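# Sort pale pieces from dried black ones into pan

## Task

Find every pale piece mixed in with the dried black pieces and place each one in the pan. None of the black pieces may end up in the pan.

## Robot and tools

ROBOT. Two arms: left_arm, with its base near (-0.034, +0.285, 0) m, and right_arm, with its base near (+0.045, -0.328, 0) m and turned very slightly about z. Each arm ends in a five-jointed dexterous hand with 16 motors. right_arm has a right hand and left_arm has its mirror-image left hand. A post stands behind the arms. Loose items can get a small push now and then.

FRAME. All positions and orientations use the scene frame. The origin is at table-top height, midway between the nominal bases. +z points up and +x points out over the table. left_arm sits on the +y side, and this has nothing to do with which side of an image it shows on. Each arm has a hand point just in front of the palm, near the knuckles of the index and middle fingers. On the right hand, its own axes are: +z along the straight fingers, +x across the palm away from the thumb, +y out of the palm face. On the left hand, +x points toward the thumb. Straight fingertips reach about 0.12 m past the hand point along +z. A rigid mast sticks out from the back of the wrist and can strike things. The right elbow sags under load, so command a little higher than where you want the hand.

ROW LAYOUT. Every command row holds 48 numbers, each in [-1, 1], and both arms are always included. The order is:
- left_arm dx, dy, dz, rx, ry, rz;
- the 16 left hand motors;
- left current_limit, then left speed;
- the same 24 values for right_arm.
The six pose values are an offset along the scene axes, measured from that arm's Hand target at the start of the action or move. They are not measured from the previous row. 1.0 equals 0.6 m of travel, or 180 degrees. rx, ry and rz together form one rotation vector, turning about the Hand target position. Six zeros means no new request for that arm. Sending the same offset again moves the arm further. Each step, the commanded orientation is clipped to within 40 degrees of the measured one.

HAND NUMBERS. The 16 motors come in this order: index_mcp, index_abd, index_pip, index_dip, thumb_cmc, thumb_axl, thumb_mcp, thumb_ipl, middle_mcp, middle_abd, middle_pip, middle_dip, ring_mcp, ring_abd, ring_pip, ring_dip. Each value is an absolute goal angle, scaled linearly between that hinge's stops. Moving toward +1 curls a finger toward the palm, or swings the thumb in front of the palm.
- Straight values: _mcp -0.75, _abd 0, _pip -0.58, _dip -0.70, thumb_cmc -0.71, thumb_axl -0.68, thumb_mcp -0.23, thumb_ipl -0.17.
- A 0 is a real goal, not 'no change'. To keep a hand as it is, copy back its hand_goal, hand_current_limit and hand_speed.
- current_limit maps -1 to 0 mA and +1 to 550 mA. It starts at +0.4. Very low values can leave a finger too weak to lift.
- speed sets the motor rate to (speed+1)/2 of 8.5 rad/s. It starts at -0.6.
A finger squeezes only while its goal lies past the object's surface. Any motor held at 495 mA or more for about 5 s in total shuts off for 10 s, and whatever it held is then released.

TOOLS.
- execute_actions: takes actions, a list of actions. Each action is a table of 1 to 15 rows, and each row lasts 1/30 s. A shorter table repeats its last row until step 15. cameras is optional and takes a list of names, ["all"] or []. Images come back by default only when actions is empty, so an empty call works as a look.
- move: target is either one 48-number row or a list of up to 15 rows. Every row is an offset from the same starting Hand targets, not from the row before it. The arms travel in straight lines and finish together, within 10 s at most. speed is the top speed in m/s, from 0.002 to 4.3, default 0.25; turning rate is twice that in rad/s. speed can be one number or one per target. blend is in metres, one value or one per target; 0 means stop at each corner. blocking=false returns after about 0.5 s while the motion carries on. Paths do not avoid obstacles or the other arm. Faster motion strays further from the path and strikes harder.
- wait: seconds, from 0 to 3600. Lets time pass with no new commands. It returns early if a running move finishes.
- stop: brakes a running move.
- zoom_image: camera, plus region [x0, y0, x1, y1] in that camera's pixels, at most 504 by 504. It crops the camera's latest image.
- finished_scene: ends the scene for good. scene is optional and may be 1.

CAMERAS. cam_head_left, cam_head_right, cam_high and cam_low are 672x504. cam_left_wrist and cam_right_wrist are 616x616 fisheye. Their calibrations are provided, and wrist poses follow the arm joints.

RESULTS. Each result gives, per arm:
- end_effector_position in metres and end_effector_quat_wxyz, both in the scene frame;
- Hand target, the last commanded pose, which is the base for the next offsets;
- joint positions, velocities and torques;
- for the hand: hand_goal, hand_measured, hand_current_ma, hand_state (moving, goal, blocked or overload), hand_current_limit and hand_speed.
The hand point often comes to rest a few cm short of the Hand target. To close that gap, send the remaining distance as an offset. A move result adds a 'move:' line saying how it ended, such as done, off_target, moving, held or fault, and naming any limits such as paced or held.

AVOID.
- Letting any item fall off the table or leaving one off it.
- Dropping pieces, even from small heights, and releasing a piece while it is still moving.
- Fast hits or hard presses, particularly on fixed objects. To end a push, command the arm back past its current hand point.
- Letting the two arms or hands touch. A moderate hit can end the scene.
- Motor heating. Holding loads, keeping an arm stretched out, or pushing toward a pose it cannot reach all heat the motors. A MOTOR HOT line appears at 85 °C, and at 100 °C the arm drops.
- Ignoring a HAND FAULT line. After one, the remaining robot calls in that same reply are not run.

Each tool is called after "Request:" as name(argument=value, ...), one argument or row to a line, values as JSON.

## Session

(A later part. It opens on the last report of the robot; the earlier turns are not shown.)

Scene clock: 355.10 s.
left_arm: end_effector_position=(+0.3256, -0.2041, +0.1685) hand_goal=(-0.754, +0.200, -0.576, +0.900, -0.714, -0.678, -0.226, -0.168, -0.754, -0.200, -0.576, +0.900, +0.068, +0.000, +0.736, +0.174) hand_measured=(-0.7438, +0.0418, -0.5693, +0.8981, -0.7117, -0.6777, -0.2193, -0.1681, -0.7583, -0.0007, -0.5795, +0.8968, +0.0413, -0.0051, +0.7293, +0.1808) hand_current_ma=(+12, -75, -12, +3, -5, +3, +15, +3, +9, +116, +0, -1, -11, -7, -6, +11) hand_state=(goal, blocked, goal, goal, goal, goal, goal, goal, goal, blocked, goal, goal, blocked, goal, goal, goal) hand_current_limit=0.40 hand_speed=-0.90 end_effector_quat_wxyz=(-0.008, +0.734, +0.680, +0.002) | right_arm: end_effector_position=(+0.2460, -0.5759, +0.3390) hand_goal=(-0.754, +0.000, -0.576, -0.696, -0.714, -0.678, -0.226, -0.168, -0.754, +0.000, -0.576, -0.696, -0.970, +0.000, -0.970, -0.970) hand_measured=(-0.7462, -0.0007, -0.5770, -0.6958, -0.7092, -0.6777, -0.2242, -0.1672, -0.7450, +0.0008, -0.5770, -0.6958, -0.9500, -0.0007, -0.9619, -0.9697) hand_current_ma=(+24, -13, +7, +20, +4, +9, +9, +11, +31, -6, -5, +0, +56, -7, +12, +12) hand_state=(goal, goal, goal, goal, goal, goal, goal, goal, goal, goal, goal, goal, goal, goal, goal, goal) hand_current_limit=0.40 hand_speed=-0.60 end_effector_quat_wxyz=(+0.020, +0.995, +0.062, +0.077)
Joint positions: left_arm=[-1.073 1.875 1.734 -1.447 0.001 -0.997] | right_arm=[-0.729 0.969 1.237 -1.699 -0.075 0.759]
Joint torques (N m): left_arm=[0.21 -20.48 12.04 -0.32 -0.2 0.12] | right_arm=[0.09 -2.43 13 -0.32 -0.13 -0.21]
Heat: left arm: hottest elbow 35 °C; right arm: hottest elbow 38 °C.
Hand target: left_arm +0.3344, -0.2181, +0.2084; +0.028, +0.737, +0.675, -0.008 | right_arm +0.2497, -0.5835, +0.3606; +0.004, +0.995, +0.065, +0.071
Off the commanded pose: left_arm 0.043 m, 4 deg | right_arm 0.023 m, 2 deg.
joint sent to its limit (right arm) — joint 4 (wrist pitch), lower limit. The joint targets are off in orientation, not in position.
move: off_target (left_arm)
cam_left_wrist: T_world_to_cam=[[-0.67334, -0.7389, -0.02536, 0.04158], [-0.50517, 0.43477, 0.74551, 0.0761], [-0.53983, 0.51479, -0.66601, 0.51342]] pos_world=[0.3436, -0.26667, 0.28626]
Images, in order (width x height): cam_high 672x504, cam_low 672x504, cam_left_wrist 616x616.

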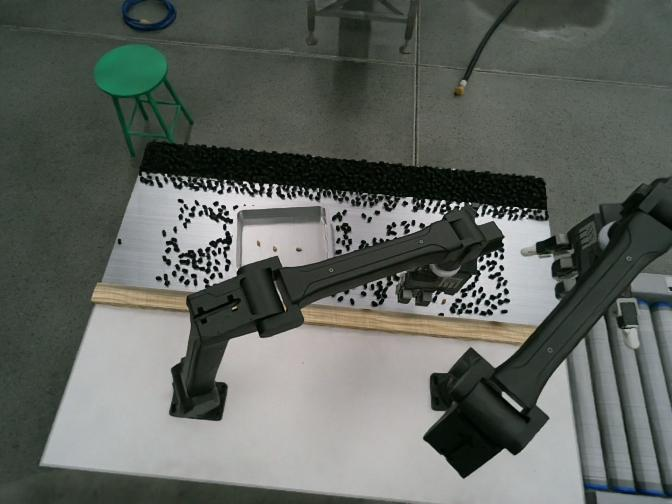

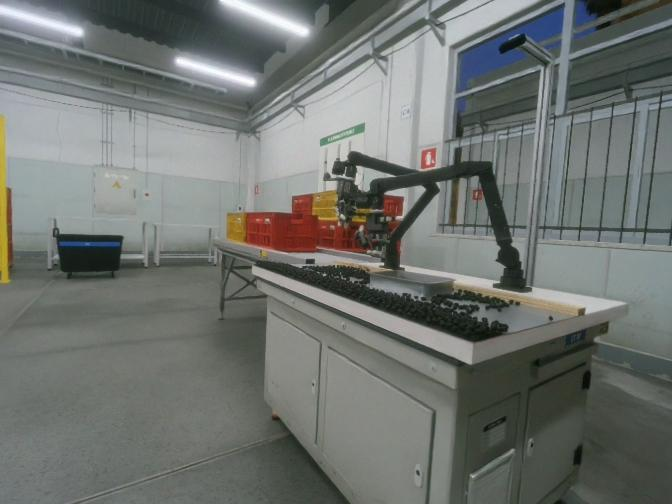

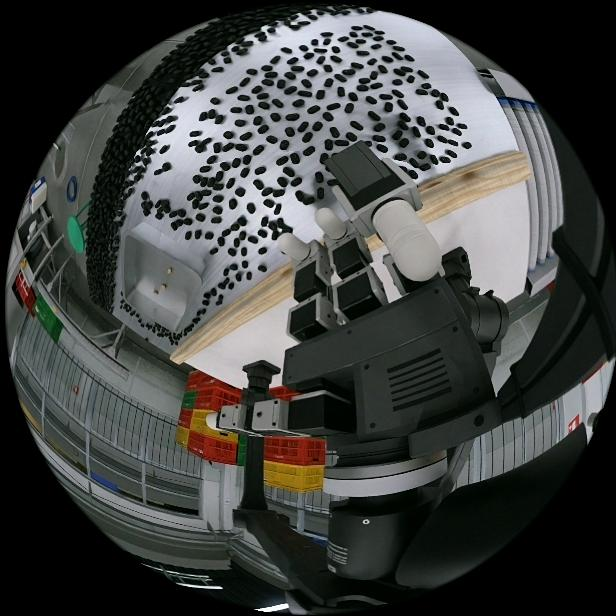

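Request:
move(
  target=[
    [0.0,0.0,0.045,0,0,0,-0.754,0.2,-0.576,0.9,-0.714,-0.678,-0.226,-0.168,-0.754,-0.2,-0.576,0.9,0.068,0,0.737,0.174,0.4,-0.9,0,0,0,0,0,0,-0.754,0,-0.576,-0.696,-0.714,-0.678,-0.226,-0.168,-0.754,0,-0.576,-0.696,-0.97,0,-0.97,-0.97,0.4,-0.6],
    [0.0927,0.5918,0.045,0.0057,0.02,0.5276,-0.754,0.2,-0.576,0.9,-0.714,-0.678,-0.226,-0.168,-0.754,-0.2,-0.576,0.9,0.068,0,0.737,0.174,0.4,-0.9,0,0,0,0,0,0,-0.754,0,-0.576,-0.696,-0.714,-0.678,-0.226,-0.168,-0.754,0,-0.576,-0.696,-0.97,0,-0.97,-0.97,0.4,-0.6],
  ],
  speed=[0.08,0.14],
  cameras=["cam_high","cam_left_wrist","cam_low"],
)

Request:
zoom_image(
  camera="cam_high",
  region=[220, 180, 350, 290],
)

Request:
zoom_image(
  camera="cam_low",
  region=[360, 200, 460, 280],
)

Scene clock: 363.07 s.
left_arm: end_effector_position=(+0.3962, +0.1331, +0.2253) hand_goal=(-0.754, +0.200, -0.576, +0.900, -0.714, -0.678, -0.226, -0.168, -0.754, -0.200, -0.576, +0.900, +0.068, +0.000, +0.736, +0.174) hand_measured=(-0.7438, +0.0433, -0.5693, +0.8981, -0.7154, -0.6767, -0.2203, -0.1681, -0.7595, +0.0008, -0.5782, +0.8968, +0.0413, -0.0065, +0.7305, +0.1808) hand_current_ma=(+7, -74, +2, -1, -10, +6, +7, +15, +6, +112, +10, -2, -13, -3, +3, +0) hand_state=(goal, blocked, goal, goal, goal, goal, goal, goal, goal, blocked, goal, goal, blocked, goal, goal, goal) hand_current_limit=0.40 hand_speed=-0.90 end_effector_quat_wxyz=(-0.007, +0.020, +1.000, +0.001) | right_arm: end_effector_position=(+0.2460, -0.5759, +0.3390) hand_goal=(-0.754, +0.000, -0.576, -0.696, -0.714, -0.678, -0.226, -0.168, -0.754, +0.000, -0.576, -0.696, -0.970, +0.000, -0.970, -0.970) hand_measured=(-0.7474, -0.0007, -0.5770, -0.6958, -0.7104, -0.6777, -0.2242, -0.1672, -0.7450, -0.0007, -0.5770, -0.6958, -0.9500, -0.0007, -0.9632, -0.9697) hand_current_ma=(+20, -2, +11, -20, +7, -25, -3, +4, +13, -14, -20, +9, +42, -2, +2, +15) hand_state=(goal, goal, goal, goal, goal, goal, goal, goal, goal, goal, goal, goal, goal, goal, goal, goal) hand_current_limit=0.40 hand_speed=-0.60 end_effector_quat_wxyz=(+0.020, +0.995, +0.062, +0.077)
Joint positions: left_arm=[-0.483 1.681 1.612 -1.517 0.004 -2.015] | right_arm=[-0.729 0.969 1.237 -1.699 -0.075 0.759]
Joint torques (N m): left_arm=[0.56 -18.02 7.34 -0.31 0.01 -0.24] | right_arm=[0.03 -2.49 13 -0.32 -0.12 -0.21]
Heat: left arm: hottest elbow 35 °C; right arm: hottest elbow 38 °C.
Hand target: left_arm +0.3900, +0.1370, +0.2354; +0.000, +0.000, +1.000, +0.000 | right_arm +0.2497, -0.5835, +0.3606; +0.004, +0.995, +0.065, +0.071
Off the commanded pose: left_arm 0.012 m, 2 deg | right_arm 0.023 m, 2 deg.
joint sent to its limit (left arm) — joint 6 (wrist roll), lower limit. The joint targets still meet the commanded pose.
joint sent to its limit (right arm) — joint 4 (wrist pitch), lower limit. The joint targets are off in orientation, not in position.
move: off_target (left_arm)
cam_left_wrist: T_world_to_cam=[[0.76328, -0.64518, -0.03368, -0.24009], [-0.41556, -0.53021, 0.73904, 0.01714], [-0.49468, -0.5501, -0.67282, 0.54118]] pos_world=[0.45809, 0.15189, 0.34336]
Images, in order (width x height): cam_high 672x504, cam_low 672x504, cam_left_wrist 616x616.

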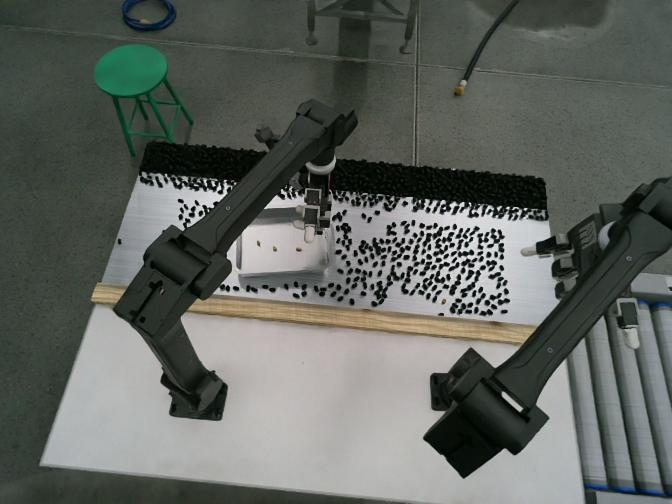

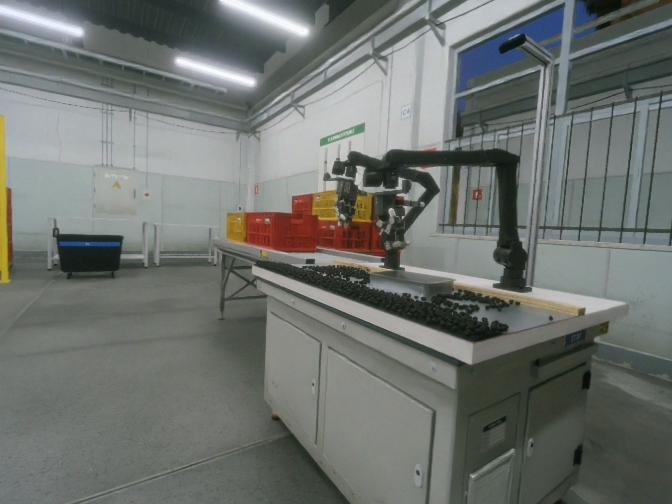

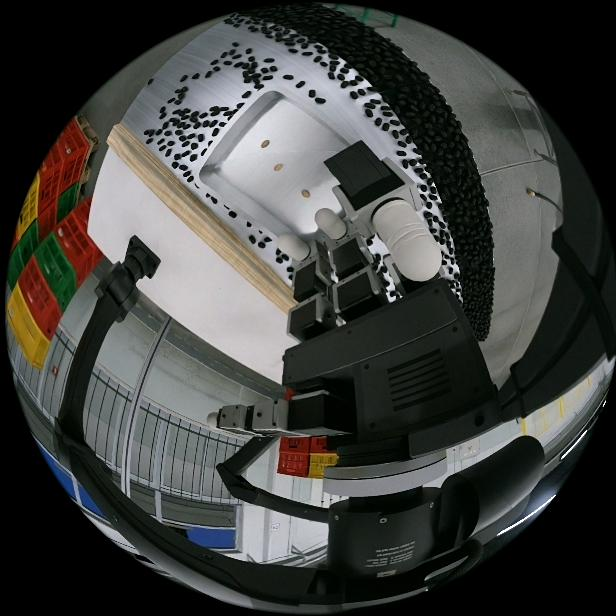

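Scaled by 3.877 from the camera's image (finer frame: 960x720).

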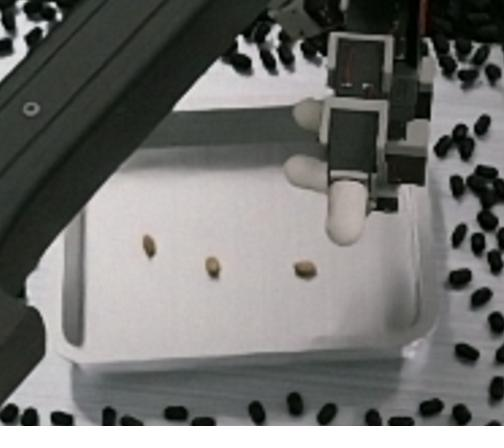

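Scaled by 5.040 from the camera's image (finer frame: 960x720).

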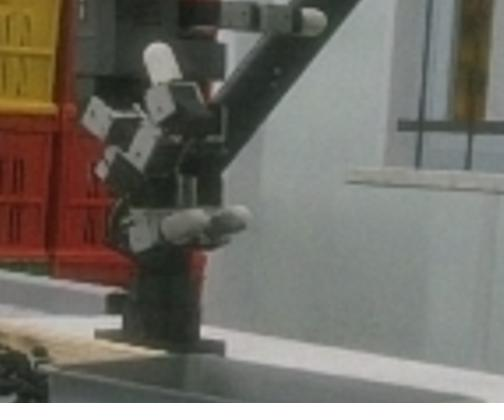

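Request:
move(
  target=[
    [-0.0170,0.0108,-0.05,0,0,0,-0.754,0.2,-0.576,0.9,-0.714,-0.678,-0.226,-0.168,-0.754,-0.2,-0.576,0.9,0.068,0,0.737,0.174,0.4,-0.9,0,0,0,0,0,0,-0.754,0,-0.576,-0.696,-0.714,-0.678,-0.226,-0.168,-0.754,0,-0.576,-0.696,-0.97,0,-0.97,-0.97,0.4,-0.6],
    [-0.0170,0.0108,-0.184,0,0,0,-0.754,0.2,-0.576,0.9,-0.714,-0.678,-0.226,-0.168,-0.754,-0.2,-0.576,0.9,0.068,0,0.737,0.174,0.4,-0.9,0,0,0,0,0,0,-0.754,0,-0.576,-0.696,-0.714,-0.678,-0.226,-0.168,-0.754,0,-0.576,-0.696,-0.97,0,-0.97,-0.97,0.4,-0.6],
  ],
  speed=[0.1,0.1],
  cameras=["cam_high","cam_left_wrist","cam_low"],
)

Request:
zoom_image(
  camera="cam_high",
  region=[220, 180, 350, 290],
)

Request:
zoom_image(
  camera="cam_left_wrist",
  region=[200, 120, 380, 300],
)

Scene clock: 365.40 s.
left_arm: end_effector_position=(+0.3784, +0.1424, +0.1268) hand_goal=(-0.754, +0.200, -0.576, +0.900, -0.714, -0.678, -0.226, -0.168, -0.754, -0.200, -0.576, +0.900, +0.068, +0.000, +0.736, +0.174) hand_measured=(-0.7438, +0.0418, -0.5693, +0.8993, -0.7192, -0.6777, -0.2183, -0.1672, -0.7583, -0.0007, -0.5795, +0.8968, +0.0401, -0.0051, +0.7318, +0.1795) hand_current_ma=(+19, -71, -5, -3, -5, -1, +10, +8, +3, +116, +5, -5, -13, -4, -3, +18) hand_state=(goal, blocked, goal, goal, goal, goal, goal, goal, goal, blocked, goal, goal, blocked, goal, goal, goal) hand_current_limit=0.40 hand_speed=-0.90 end_effector_quat_wxyz=(-0.005, +0.019, +1.000, +0.000) | right_arm: end_effector_position=(+0.2460, -0.5759, +0.3390) hand_goal=(-0.754, +0.000, -0.576, -0.696, -0.714, -0.678, -0.226, -0.168, -0.754, +0.000, -0.576, -0.696, -0.970, +0.000, -0.970, -0.970) hand_measured=(-0.7474, +0.0008, -0.5770, -0.6958, -0.7092, -0.6767, -0.2232, -0.1681, -0.7450, +0.0008, -0.5770, -0.6958, -0.9500, -0.0007, -0.9632, -0.9697) hand_current_ma=(+8, +4, -9, -22, +17, -7, -6, +4, +24, +1, -17, +2, +49, -14, +6, +5) hand_state=(goal, goal, goal, goal, goal, goal, goal, goal, goal, goal, goal, goal, goal, goal, goal, goal) hand_current_limit=0.40 hand_speed=-0.60 end_effector_quat_wxyz=(+0.020, +0.995, +0.062, +0.077)
Joint positions: left_arm=[-0.483 1.677 1.345 -1.248 0.004 -2.016] | right_arm=[-0.729 0.969 1.237 -1.699 -0.075 0.759]
Joint torques (N m): left_arm=[0.67 -15.44 6.99 0.46 -0.02 -0.19] | right_arm=[-0.03 -2.49 13 -0.32 -0.12 -0.21]
Heat: left arm: hottest elbow 35 °C; right arm: hottest elbow 38 °C.
Hand target: left_arm +0.3798, +0.1435, +0.1250; +0.000, +0.000, +1.000, +0.000 | right_arm +0.2497, -0.5835, +0.3606; +0.004, +0.995, +0.065, +0.071
Off the commanded pose: left_arm 0.003 m, 2 deg | right_arm 0.023 m, 2 deg.
joint sent to its limit (left arm) — joint 6 (wrist roll), lower limit. The joint targets still meet the commanded pose.
joint sent to its limit (right arm) — joint 4 (wrist pitch), lower limit. The joint targets are off in orientation, not in position.
move: done
cam_left_wrist: T_world_to_cam=[[0.76394, -0.64465, -0.0289, -0.22472], [-0.41836, -0.52889, 0.73841, 0.08841], [-0.4913, -0.55201, -0.67373, 0.47027]] pos_world=[0.4397, 0.16149, 0.24505]
Images, in order (width x height): cam_high 672x504, cam_low 672x504, cam_left_wrist 616x616.

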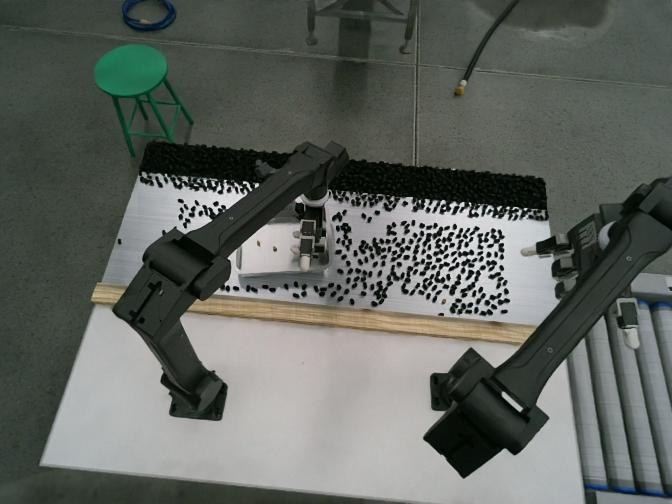

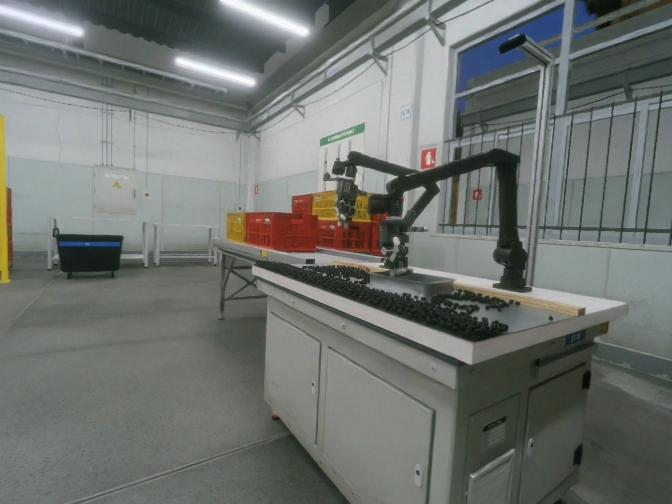

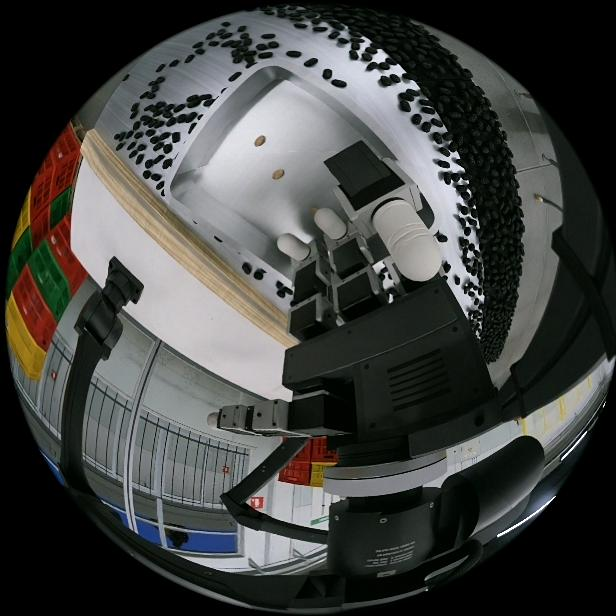

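Scaled by 3.877 from the camera's image (finer frame: 960x720).

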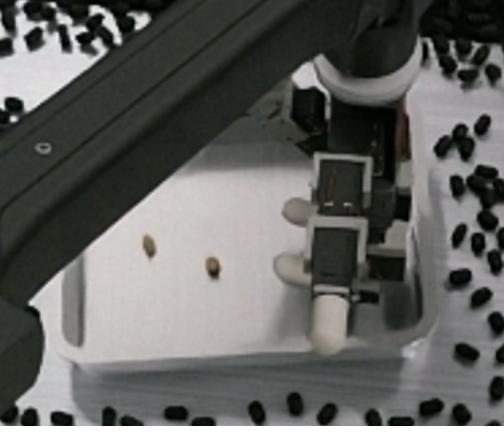

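Scaled by 2.800 from the camera's image (finer frame: 880x880).

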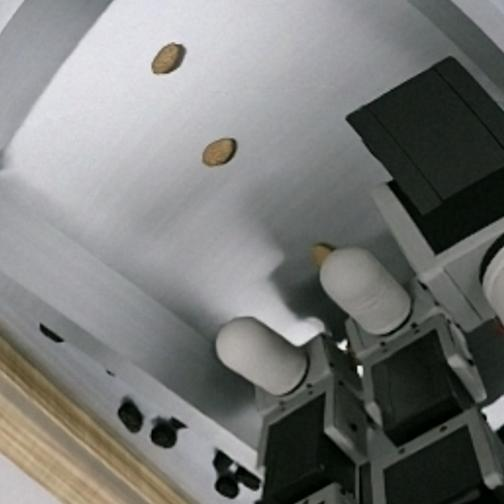

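Request:
move(
  target=[
    [0,0,-0.047,0,0,0,-0.754,0.2,-0.576,0.9,-0.714,-0.678,-0.226,-0.168,-0.754,-0.2,-0.576,0.9,0.068,0,0.737,0.174,0.4,-0.9,0,0,0,0,0,0,-0.754,0,-0.576,-0.696,-0.714,-0.678,-0.226,-0.168,-0.754,0,-0.576,-0.696,-0.97,0,-0.97,-0.97,0.4,-0.6],
    [0,0,-0.0575,0,0,0,-0.754,0.2,-0.576,0.9,-0.714,-0.678,-0.226,-0.168,-0.754,-0.2,-0.576,0.9,0.068,0,0.737,0.174,0.4,-0.9,0,0,0,0,0,0,-0.754,0,-0.576,-0.696,-0.714,-0.678,-0.226,-0.168,-0.754,0,-0.576,-0.696,-0.97,0,-0.97,-0.97,0.4,-0.6],
  ],
  speed=[0.06,0.03],
  cameras=["cam_high","cam_left_wrist","cam_low"],
)

Request:
zoom_image(
  camera="cam_high",
  region=[220, 180, 350, 290],
)

Request:
zoom_image(
  camera="cam_left_wrist",
  region=[200, 120, 380, 300],
)

Scene clock: 367.27 s.
left_arm: end_effector_position=(+0.3797, +0.1417, +0.0962) hand_goal=(-0.754, +0.200, -0.576, +0.900, -0.714, -0.678, -0.226, -0.168, -0.754, -0.200, -0.576, +0.900, +0.068, +0.000, +0.736, +0.174) hand_measured=(-0.7426, +0.0433, -0.5705, +0.8981, -0.7205, -0.6767, -0.2193, -0.1672, -0.7595, -0.0007, -0.5795, +0.8968, +0.0413, -0.0065, +0.7305, +0.1820) hand_current_ma=(+8, -70, -5, +2, -9, +3, +1, +5, +16, +118, +1, +1, -14, -7, -1, +11) hand_state=(goal, blocked, goal, goal, goal, goal, goal, goal, goal, blocked, goal, goal, blocked, goal, goal, goal) hand_current_limit=0.40 hand_speed=-0.90 end_effector_quat_wxyz=(-0.001, +0.019, +1.000, -0.002) | right_arm: end_effector_position=(+0.2460, -0.5759, +0.3390) hand_goal=(-0.754, +0.000, -0.576, -0.696, -0.714, -0.678, -0.226, -0.168, -0.754, +0.000, -0.576, -0.696, -0.970, +0.000, -0.970, -0.970) hand_measured=(-0.7474, +0.0008, -0.5770, -0.6958, -0.7104, -0.6777, -0.2232, -0.1672, -0.7450, -0.0007, -0.5770, -0.6958, -0.9500, -0.0007, -0.9632, -0.9697) hand_current_ma=(+7, -10, +10, -21, -10, -2, -4, +3, +22, +4, +8, +7, +67, -2, +1, -15) hand_state=(goal, goal, goal, goal, goal, goal, goal, goal, goal, goal, goal, goal, goal, goal, goal, goal) hand_current_limit=0.40 hand_speed=-0.60 end_effector_quat_wxyz=(+0.020, +0.995, +0.062, +0.077)
Joint positions: left_arm=[-0.483 1.704 1.295 -1.162 0.004 -2.016] | right_arm=[-0.729 0.969 1.237 -1.699 -0.075 0.759]
Joint torques (N m): left_arm=[0.62 -14.45 6.69 0.51 -0.02 -0.18] | right_arm=[0.03 -2.43 13.01 -0.31 -0.13 -0.21]
Heat: left arm: hottest elbow 35 °C; right arm: hottest elbow 38 °C.
Hand target: left_arm +0.3799, +0.1435, +0.0905; +0.000, +0.000, +1.000, +0.000 | right_arm +0.2497, -0.5835, +0.3606; +0.004, +0.995, +0.065, +0.071
Off the commanded pose: left_arm 0.006 m, 2 deg | right_arm 0.023 m, 2 deg.
joint sent to its limit (left arm) — joint 6 (wrist roll), lower limit. The joint targets still meet the commanded pose.
joint sent to its limit (right arm) — joint 4 (wrist pitch), lower limit. The joint targets are off in orientation, not in position.
move: done
cam_left_wrist: T_world_to_cam=[[0.76412, -0.64477, -0.01959, -0.22796], [-0.42461, -0.52561, 0.73718, 0.11327], [-0.48561, -0.55498, -0.67541, 0.44835]] pos_world=[0.44001, 0.16138, 0.21485]
Images, in order (width x height): cam_high 672x504, cam_low 672x504, cam_left_wrist 616x616.

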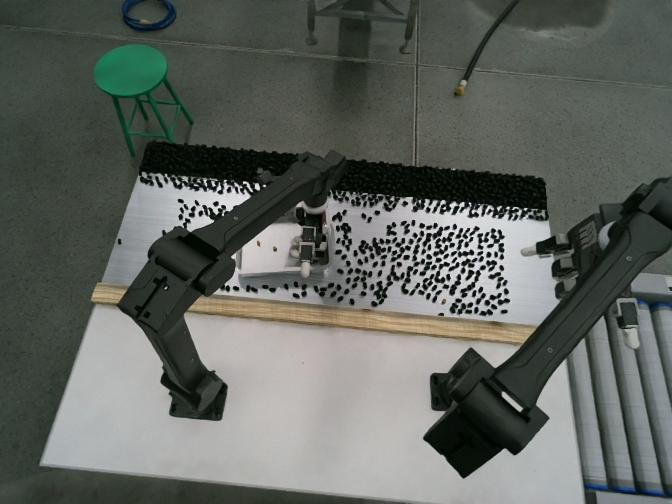

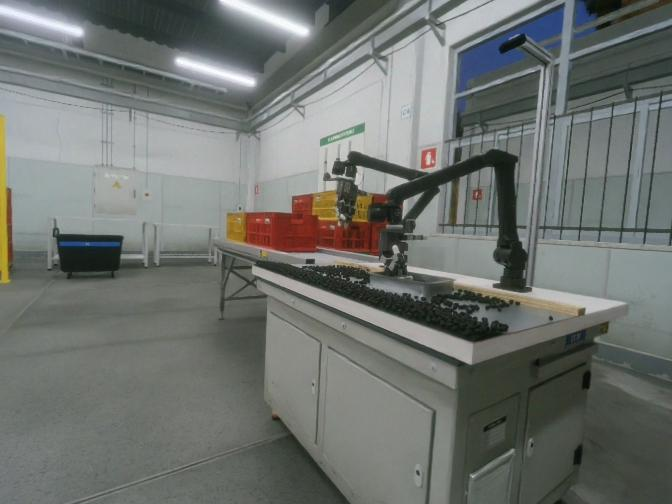

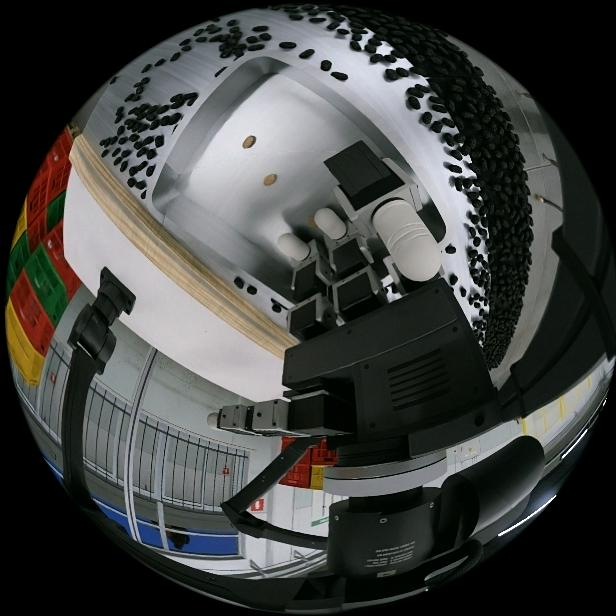

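Scaled by 3.877 from the camera's image (finer frame: 960x720).

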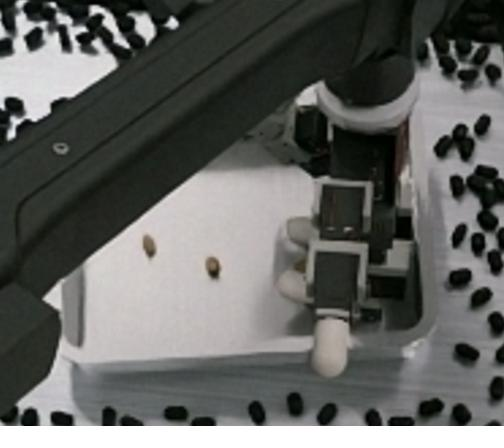

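Scaled by 2.800 from the camera's image (finer frame: 880x880).

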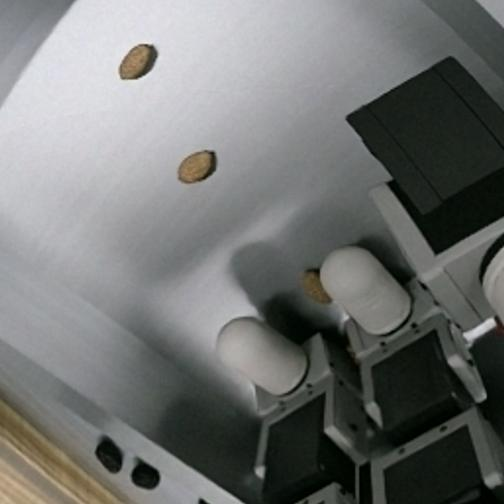

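Request:
move(
  target=[
    [0,0,0,0,0,0,-0.754,-0.09,-0.576,0.9,-0.714,-0.678,-0.226,-0.168,-0.754,0.0,-0.576,0.9,0.068,0,0.737,0.174,0.4,-0.92,0,0,0,0,0,0,-0.754,0,-0.576,-0.696,-0.714,-0.678,-0.226,-0.168,-0.754,0,-0.576,-0.696,-0.97,0,-0.97,-0.97,0.4,-0.6],
    [0.0148,-0.0078,0.06,-0.0085,-0.016,0,-0.754,-0.09,-0.576,0.9,-0.714,-0.678,-0.226,-0.168,-0.754,0.0,-0.576,0.9,0.068,0,0.737,0.174,0.4,-0.92,0,0,0,0,0,0,-0.754,0,-0.576,-0.696,-0.714,-0.678,-0.226,-0.168,-0.754,0,-0.576,-0.696,-0.97,0,-0.97,-0.97,0.4,-0.6],
    [0.018,-0.009,0.27,-0.0085,-0.016,0,-0.754,-0.09,-0.576,0.9,-0.714,-0.678,-0.226,-0.168,-0.754,0.0,-0.576,0.9,0.068,0,0.737,0.174,0.4,-0.92,0,0,0,0,0,0,-0.754,0,-0.576,-0.696,-0.714,-0.678,-0.226,-0.168,-0.754,0,-0.576,-0.696,-0.97,0,-0.97,-0.97,0.4,-0.6],
  ],
  speed=[0.05,0.05,0.13],
  cameras=["cam_high","cam_left_wrist"],
)

Request:
zoom_image(
  camera="cam_high",
  region=[220, 180, 350, 290],
)

Request:
zoom_image(
  camera="cam_left_wrist",
  region=[200, 120, 380, 300],
)

Request:
zoom_image(
  camera="cam_high",
  region=[400, 260, 500, 335],
)

Scene clock: 371.40 s.
left_arm: end_effector_position=(+0.3798, +0.1416, +0.2253) hand_goal=(-0.754, -0.090, -0.576, +0.900, -0.714, -0.678, -0.226, -0.168, -0.754, +0.000, -0.576, +0.900, +0.068, +0.000, +0.736, +0.174) hand_measured=(-0.7438, -0.0783, -0.5705, +0.8993, -0.7192, -0.6777, -0.2193, -0.1681, -0.7511, -0.0065, -0.5731, +0.8968, +0.0413, -0.0065, +0.7305, +0.1820) hand_current_ma=(+6, +11, -5, -6, -13, +7, +9, +2, +7, +8, +4, -6, -18, -3, +5, +10) hand_state=(goal, goal, goal, goal, goal, goal, goal, goal, goal, goal, goal, goal, blocked, goal, goal, goal) hand_current_limit=0.40 hand_speed=-0.92 end_effector_quat_wxyz=(-0.004, +0.019, +1.000, +0.000) | right_arm: end_effector_position=(+0.2460, -0.5759, +0.3390) hand_goal=(-0.754, +0.000, -0.576, -0.696, -0.714, -0.678, -0.226, -0.168, -0.754, +0.000, -0.576, -0.696, -0.970, +0.000, -0.970, -0.970) hand_measured=(-0.7462, -0.0007, -0.5770, -0.6958, -0.7104, -0.6767, -0.2242, -0.1681, -0.7450, +0.0008, -0.5770, -0.6958, -0.9500, -0.0007, -0.9632, -0.9684) hand_current_ma=(+25, -7, -4, -8, +1, -6, +7, +14, +22, -9, -9, +19, +54, -9, -3, -4) hand_state=(goal, goal, goal, goal, goal, goal, goal, goal, goal, goal, goal, goal, goal, goal, goal, goal) hand_current_limit=0.40 hand_speed=-0.60 end_effector_quat_wxyz=(+0.020, +0.995, +0.062, +0.077)
Joint positions: left_arm=[-0.483 1.628 1.547 -1.497 0.005 -2.016] | right_arm=[-0.729 0.969 1.237 -1.699 -0.075 0.759]
Joint torques (N m): left_arm=[0.73 -16.5 11.82 -0.44 0 -0.18] | right_arm=[0.03 -2.49 12.97 -0.32 -0.13 -0.21]
Heat: left arm: hottest elbow 35 °C; right arm: hottest elbow 38 °C.
Hand target: left_arm +0.3907, +0.1381, +0.2523; +0.025, +0.000, +1.000, -0.014 | right_arm +0.2497, -0.5835, +0.3606; +0.004, +0.995, +0.065, +0.071
Off the commanded pose: left_arm 0.029 m, 4 deg | right_arm 0.023 m, 2 deg.
joint sent to its limit (left arm) — joint 6 (wrist roll), lower limit. The joint targets still meet the commanded pose.
joint sent to its limit (right arm) — joint 4 (wrist pitch), lower limit. The joint targets are off in orientation, not in position.
move: off_target (left_arm)
cam_left_wrist: T_world_to_cam=[[0.76403, -0.64462, -0.0269, -0.22399], [-0.41948, -0.528, 0.73841, 0.01618], [-0.49019, -0.55289, -0.67381, 0.53669]] pos_world=[0.441, 0.16089, 0.34365]

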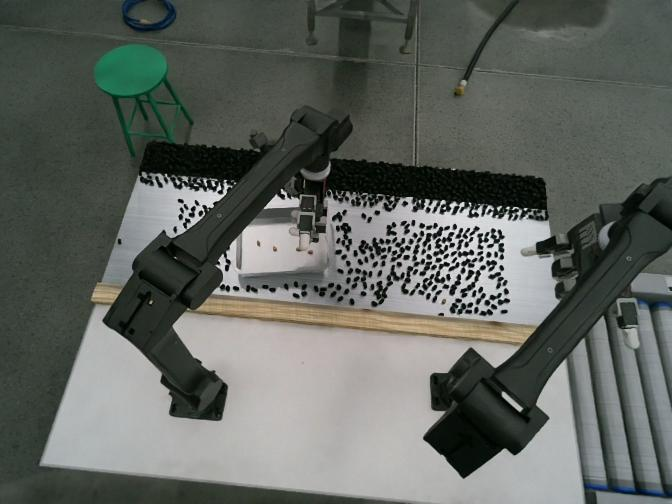

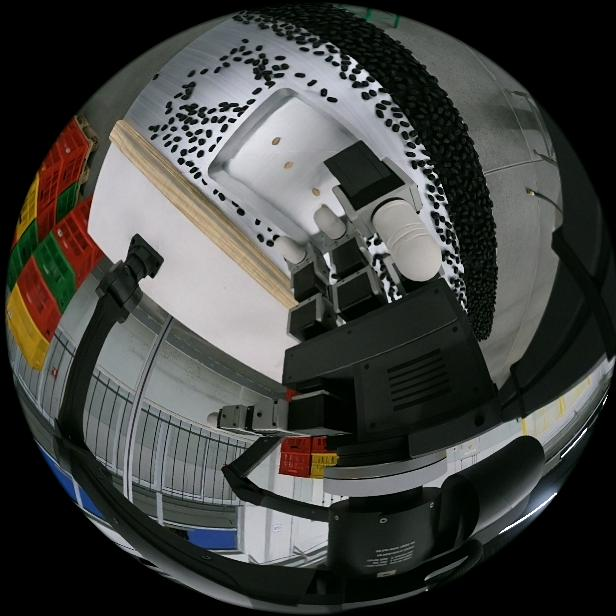

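Scaled by 3.877 from the camera's image (finer frame: 960x720).

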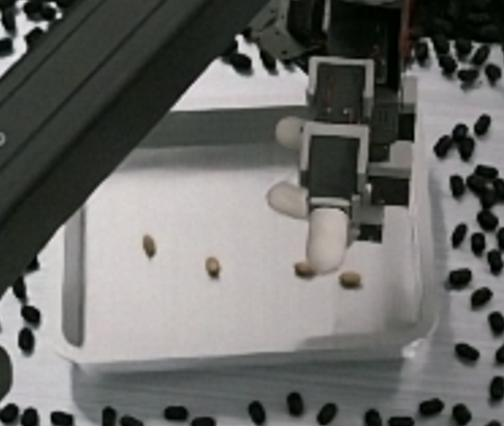

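Scaled by 2.800 from the camera's image (finer frame: 880x880).

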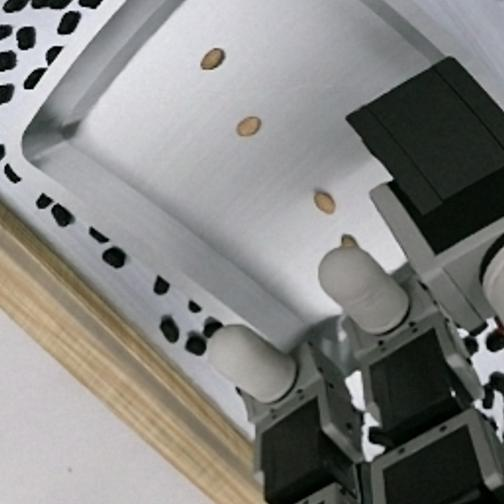

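Scaled by 5.040 from the camera's image (finer frame: 960x720).

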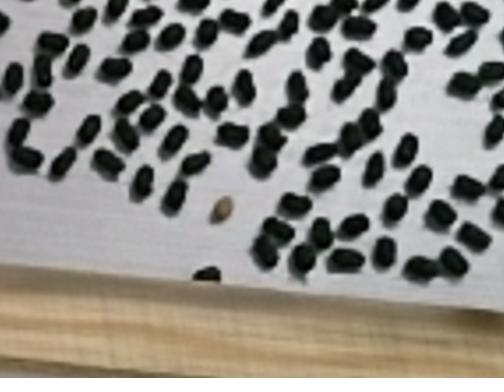

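Request:
move(
  target=[
    [-0.0962,-0.6668,0.0,0.0164,0.0098,-0.3326,-0.754,0.0,-0.576,0.9,-0.714,-0.678,-0.226,-0.168,-0.754,0.0,-0.576,0.9,0.068,0,0.737,0.174,0.4,-0.6,0,0,0,0,0,0,-0.754,0,-0.576,-0.696,-0.714,-0.678,-0.226,-0.168,-0.754,0,-0.576,-0.696,-0.97,0,-0.97,-0.97,0.4,-0.6],
    [-0.0962,-0.6668,-0.09,0.0164,0.0098,-0.3326,-0.754,0.073,-0.576,-0.696,-0.714,-0.678,-0.226,-0.168,0.068,0.0,0.737,0.174,0.068,0,0.737,0.174,0.4,-0.6,0,0,0,0,0,0,-0.754,0,-0.576,-0.696,-0.714,-0.678,-0.226,-0.168,-0.754,0,-0.576,-0.696,-0.97,0,-0.97,-0.97,0.4,-0.6],
  ],
  speed=[0.22,0.1],
  cameras=["cam_high","cam_left_wrist","cam_head_left"],
)

Request:
zoom_image(
  camera="cam_high",
  region=[400, 260, 500, 335],
)

Request:
zoom_image(
  camera="cam_left_wrist",
  region=[240, 120, 400, 280],
)

Scene clock: 378.30 s.
left_arm: end_effector_position=(+0.3276, -0.2574, +0.1794) hand_goal=(-0.754, +0.072, -0.576, -0.696, -0.714, -0.678, -0.226, -0.168, +0.068, +0.000, +0.736, +0.174, +0.068, +0.000, +0.736, +0.174) hand_measured=(-0.7462, +0.0696, -0.5693, -0.6945, -0.7180, -0.6767, -0.2193, -0.1691, +0.0401, -0.0021, +0.7305, +0.1770, +0.0425, -0.0051, +0.7305, +0.1808) hand_current_ma=(-2, +4, -8, +8, -4, +1, +3, +12, -3, +11, -6, +2, -21, -6, -1, +6) hand_state=(goal, goal, goal, goal, goal, goal, goal, goal, blocked, goal, goal, goal, blocked, goal, goal, goal) hand_current_limit=0.40 hand_speed=-0.60 end_effector_quat_wxyz=(-0.009, +0.500, +0.866, +0.009) | right_arm: end_effector_position=(+0.2460, -0.5759, +0.3390) hand_goal=(-0.754, +0.000, -0.576, -0.696, -0.714, -0.678, -0.226, -0.168, -0.754, +0.000, -0.576, -0.696, -0.970, +0.000, -0.970, -0.970) hand_measured=(-0.7474, -0.0007, -0.5757, -0.6971, -0.7104, -0.6767, -0.2242, -0.1681, -0.7450, -0.0007, -0.5770, -0.6971, -0.9500, -0.0007, -0.9632, -0.9697) hand_current_ma=(+8, +5, +6, +3, +1, +0, -19, -14, +26, -6, +4, -3, +50, -12, -1, +2) hand_state=(goal, goal, goal, goal, goal, goal, goal, goal, goal, goal, goal, goal, goal, goal, goal, goal) hand_current_limit=0.40 hand_speed=-0.60 end_effector_quat_wxyz=(+0.020, +0.995, +0.062, +0.077)
Joint positions: left_arm=[-1.111 2.202 2.282 -1.677 -0.005 -1.634] | right_arm=[-0.729 0.969 1.237 -1.699 -0.075 0.759]
Joint torques (N m): left_arm=[0.44 -22.89 10.65 -0.44 -0.14 0.02] | right_arm=[0.09 -2.49 13 -0.31 -0.12 -0.21]
Heat: left arm: hottest elbow 36 °C; right arm: hottest elbow 38 °C.
Hand target: left_arm +0.3330, -0.2620, +0.1984; +0.000, +0.499, +0.866, +0.000 | right_arm +0.2497, -0.5835, +0.3606; +0.004, +0.995, +0.065, +0.071
Off the commanded pose: left_arm 0.020 m, 2 deg | right_arm 0.023 m, 2 deg.
joint sent to its limit (left arm) — joint 4 (wrist pitch), lower limit. The joint targets still meet the commanded pose.
joint sent to its limit (right arm) — joint 4 (wrist pitch), lower limit. The joint targets are off in orientation, not in position.
move: off_target (left_arm); target 2's new numbers were sent with left_arm's hand 0.020 m and 2 deg from that target
cam_left_wrist: T_world_to_cam=[[-0.1388, -0.98929, -0.04523, -0.23213], [-0.66912, 0.06002, 0.74072, 0.05025], [-0.73007, 0.13308, -0.67029, 0.51408]] pos_world=[0.37672, -0.30107, 0.29686]
Images, in order (width x height): cam_head_left 672x504, cam_high 672x504, cam_left_wrist 616x616.

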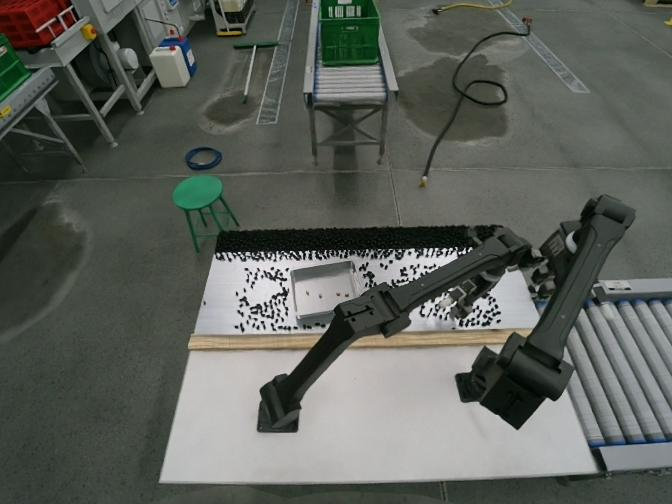

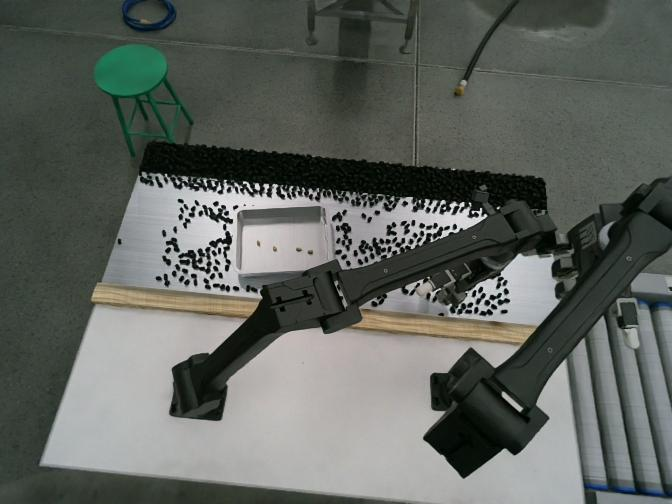

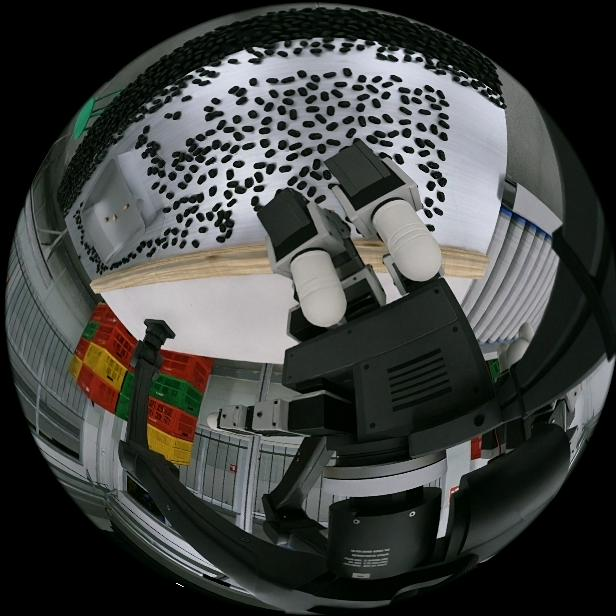

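Scaled by 5.040 from the camera's image (finer frame: 960x720).

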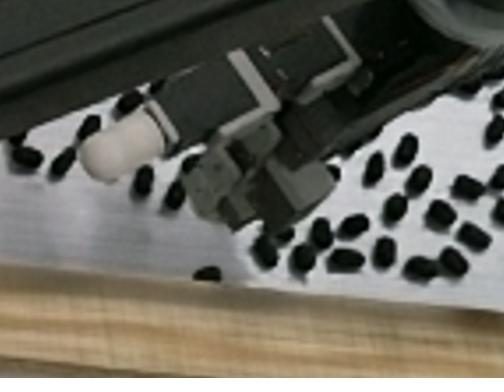

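Scaled by 3.150 from the camera's image (finer frame: 880x880).

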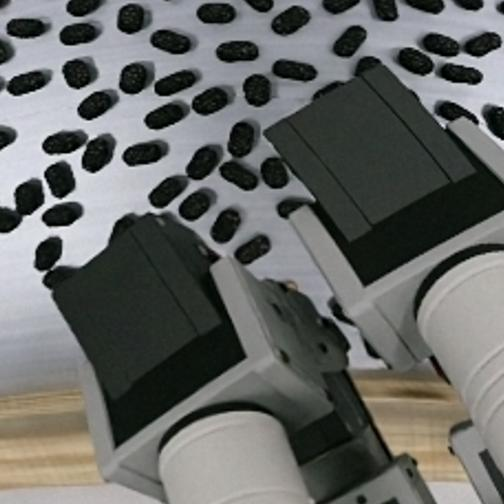

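Request:
move(
  target=[
    [0.042,-0.0108,-0.0773,0,0,0,-0.754,0.073,-0.576,-0.696,-0.714,-0.678,-0.226,-0.168,0.068,0.0,0.737,0.174,0.068,0,0.737,0.174,0.4,-0.6,0,0,0,0,0,0,-0.754,0,-0.576,-0.696,-0.714,-0.678,-0.226,-0.168,-0.754,0,-0.576,-0.696,-0.97,0,-0.97,-0.97,0.4,-0.6],
  ],
  speed=[0.08],
  cameras=["cam_high","cam_left_wrist"],
)

Request:
zoom_image(
  camera="cam_high",
  region=[400, 260, 500, 335],
)

Request:
zoom_image(
  camera="cam_left_wrist",
  region=[240, 120, 400, 280],
)

Scene clock: 379.13 s.
left_arm: end_effector_position=(+0.3276, -0.2574, +0.1794) hand_goal=(-0.754, +0.072, -0.576, -0.696, -0.714, -0.678, -0.226, -0.168, +0.068, +0.000, +0.736, +0.174, +0.068, +0.000, +0.736, +0.174) hand_measured=(-0.7462, +0.0696, -0.5693, -0.6945, -0.7205, -0.6767, -0.2193, -0.1672, +0.0401, -0.0007, +0.7293, +0.1757, +0.0401, -0.0051, +0.7305, +0.1808) hand_current_ma=(+15, +6, -4, +2, -4, +0, +11, +13, -4, +15, +3, -4, -10, -5, +2, +4) hand_state=(goal, goal, goal, goal, goal, goal, goal, goal, blocked, goal, goal, goal, blocked, goal, goal, goal) hand_current_limit=0.40 hand_speed=-0.60 end_effector_quat_wxyz=(-0.009, +0.500, +0.866, +0.009) | right_arm: end_effector_position=(+0.2460, -0.5759, +0.3390) hand_goal=(-0.754, +0.000, -0.576, -0.696, -0.714, -0.678, -0.226, -0.168, -0.754, +0.000, -0.576, -0.696, -0.970, +0.000, -0.970, -0.970) hand_measured=(-0.7462, +0.0008, -0.5770, -0.6958, -0.7104, -0.6777, -0.2232, -0.1681, -0.7450, +0.0008, -0.5770, -0.6958, -0.9500, -0.0007, -0.9619, -0.9697) hand_current_ma=(-2, +5, +2, -6, -8, -8, -14, +2, +26, +5, -14, +13, +48, -5, +15, -3) hand_state=(goal, goal, goal, goal, goal, goal, goal, goal, goal, goal, goal, goal, goal, goal, goal, goal) hand_current_limit=0.40 hand_speed=-0.60 end_effector_quat_wxyz=(+0.020, +0.995, +0.062, +0.077)
Joint positions: left_arm=[-1.111 2.202 2.282 -1.677 -0.005 -1.634] | right_arm=[-0.729 0.969 1.237 -1.699 -0.075 0.759]
Joint torques (N m): left_arm=[0.38 -23.18 10.25 -0.35 -0.15 0.02] | right_arm=[0.03 -2.49 12.97 -0.32 -0.13 -0.2]
Heat: left arm: hottest elbow 36 °C; right arm: hottest elbow 38 °C.
Hand target: left_arm +0.3326, -0.2612, +0.1981; +0.005, +0.500, +0.866, -0.002 (not the last commanded pose) | right_arm +0.2497, -0.5835, +0.3606; +0.004, +0.995, +0.065, +0.071
Off the commanded pose: left_arm 0.043 m, 2 deg | right_arm 0.023 m, 2 deg.
joint sent to its limit (right arm) — joint 4 (wrist pitch), lower limit. The joint targets are off in orientation, not in position.
move: held (left_arm; a check stopped the path); limits=held
pose unreachable (left arm): on one or more control steps of this call, first in action 0 (counted from 0), this arm could not follow its commanded pose, so it was not sent that pose on those steps. It may still have moved: this result reports where it is.
cause: moving toward the commanded pose would bring a part of the arm too close to another arm (a part of this arm just beyond joint 4 (wrist pitch) and a part of the right arm just beyond its joint 6 (wrist roll), where that arm would come to rest).
cam_left_wrist: T_world_to_cam=[[-0.1388, -0.98929, -0.04523, -0.23213], [-0.66912, 0.06002, 0.74072, 0.05025], [-0.73007, 0.13308, -0.67029, 0.51408]] pos_world=[0.37672, -0.30107, 0.29686]

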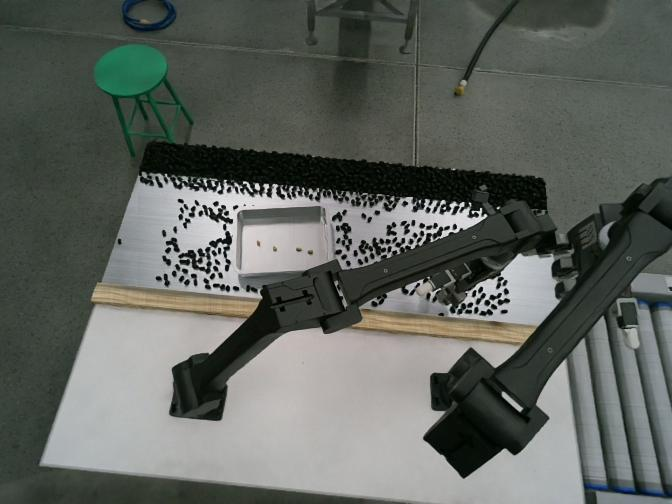

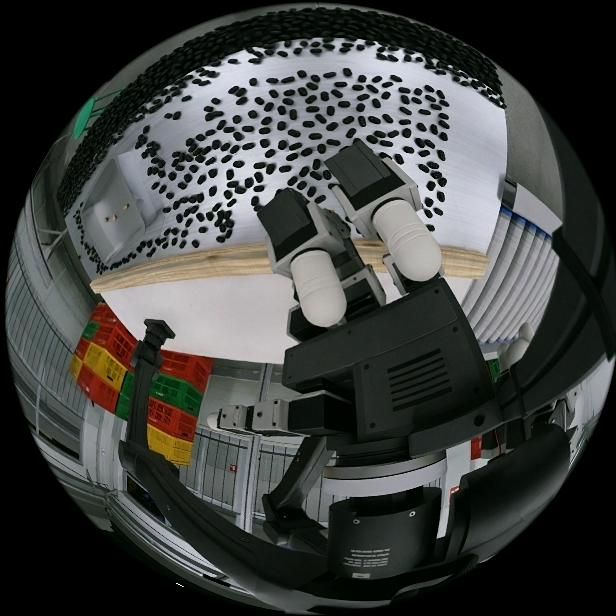

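Scaled by 5.040 from the camera's image (finer frame: 960x720).

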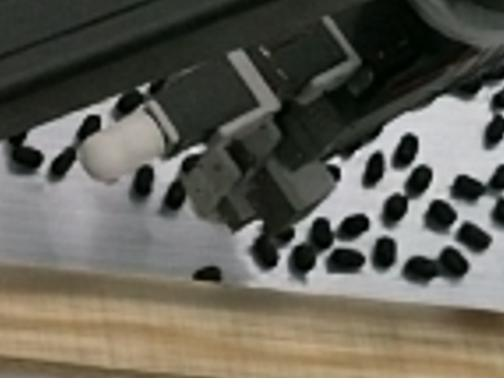

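Scaled by 3.150 from the camera's image (finer frame: 880x880).

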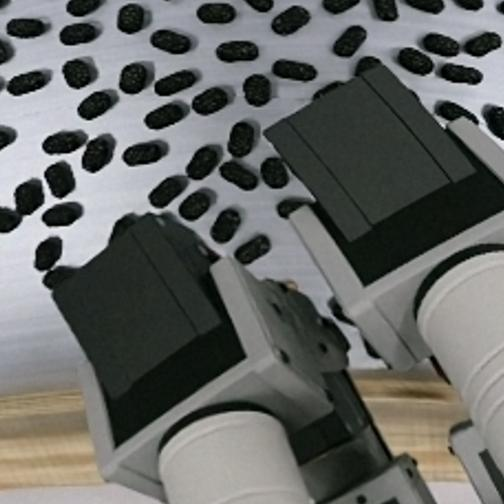

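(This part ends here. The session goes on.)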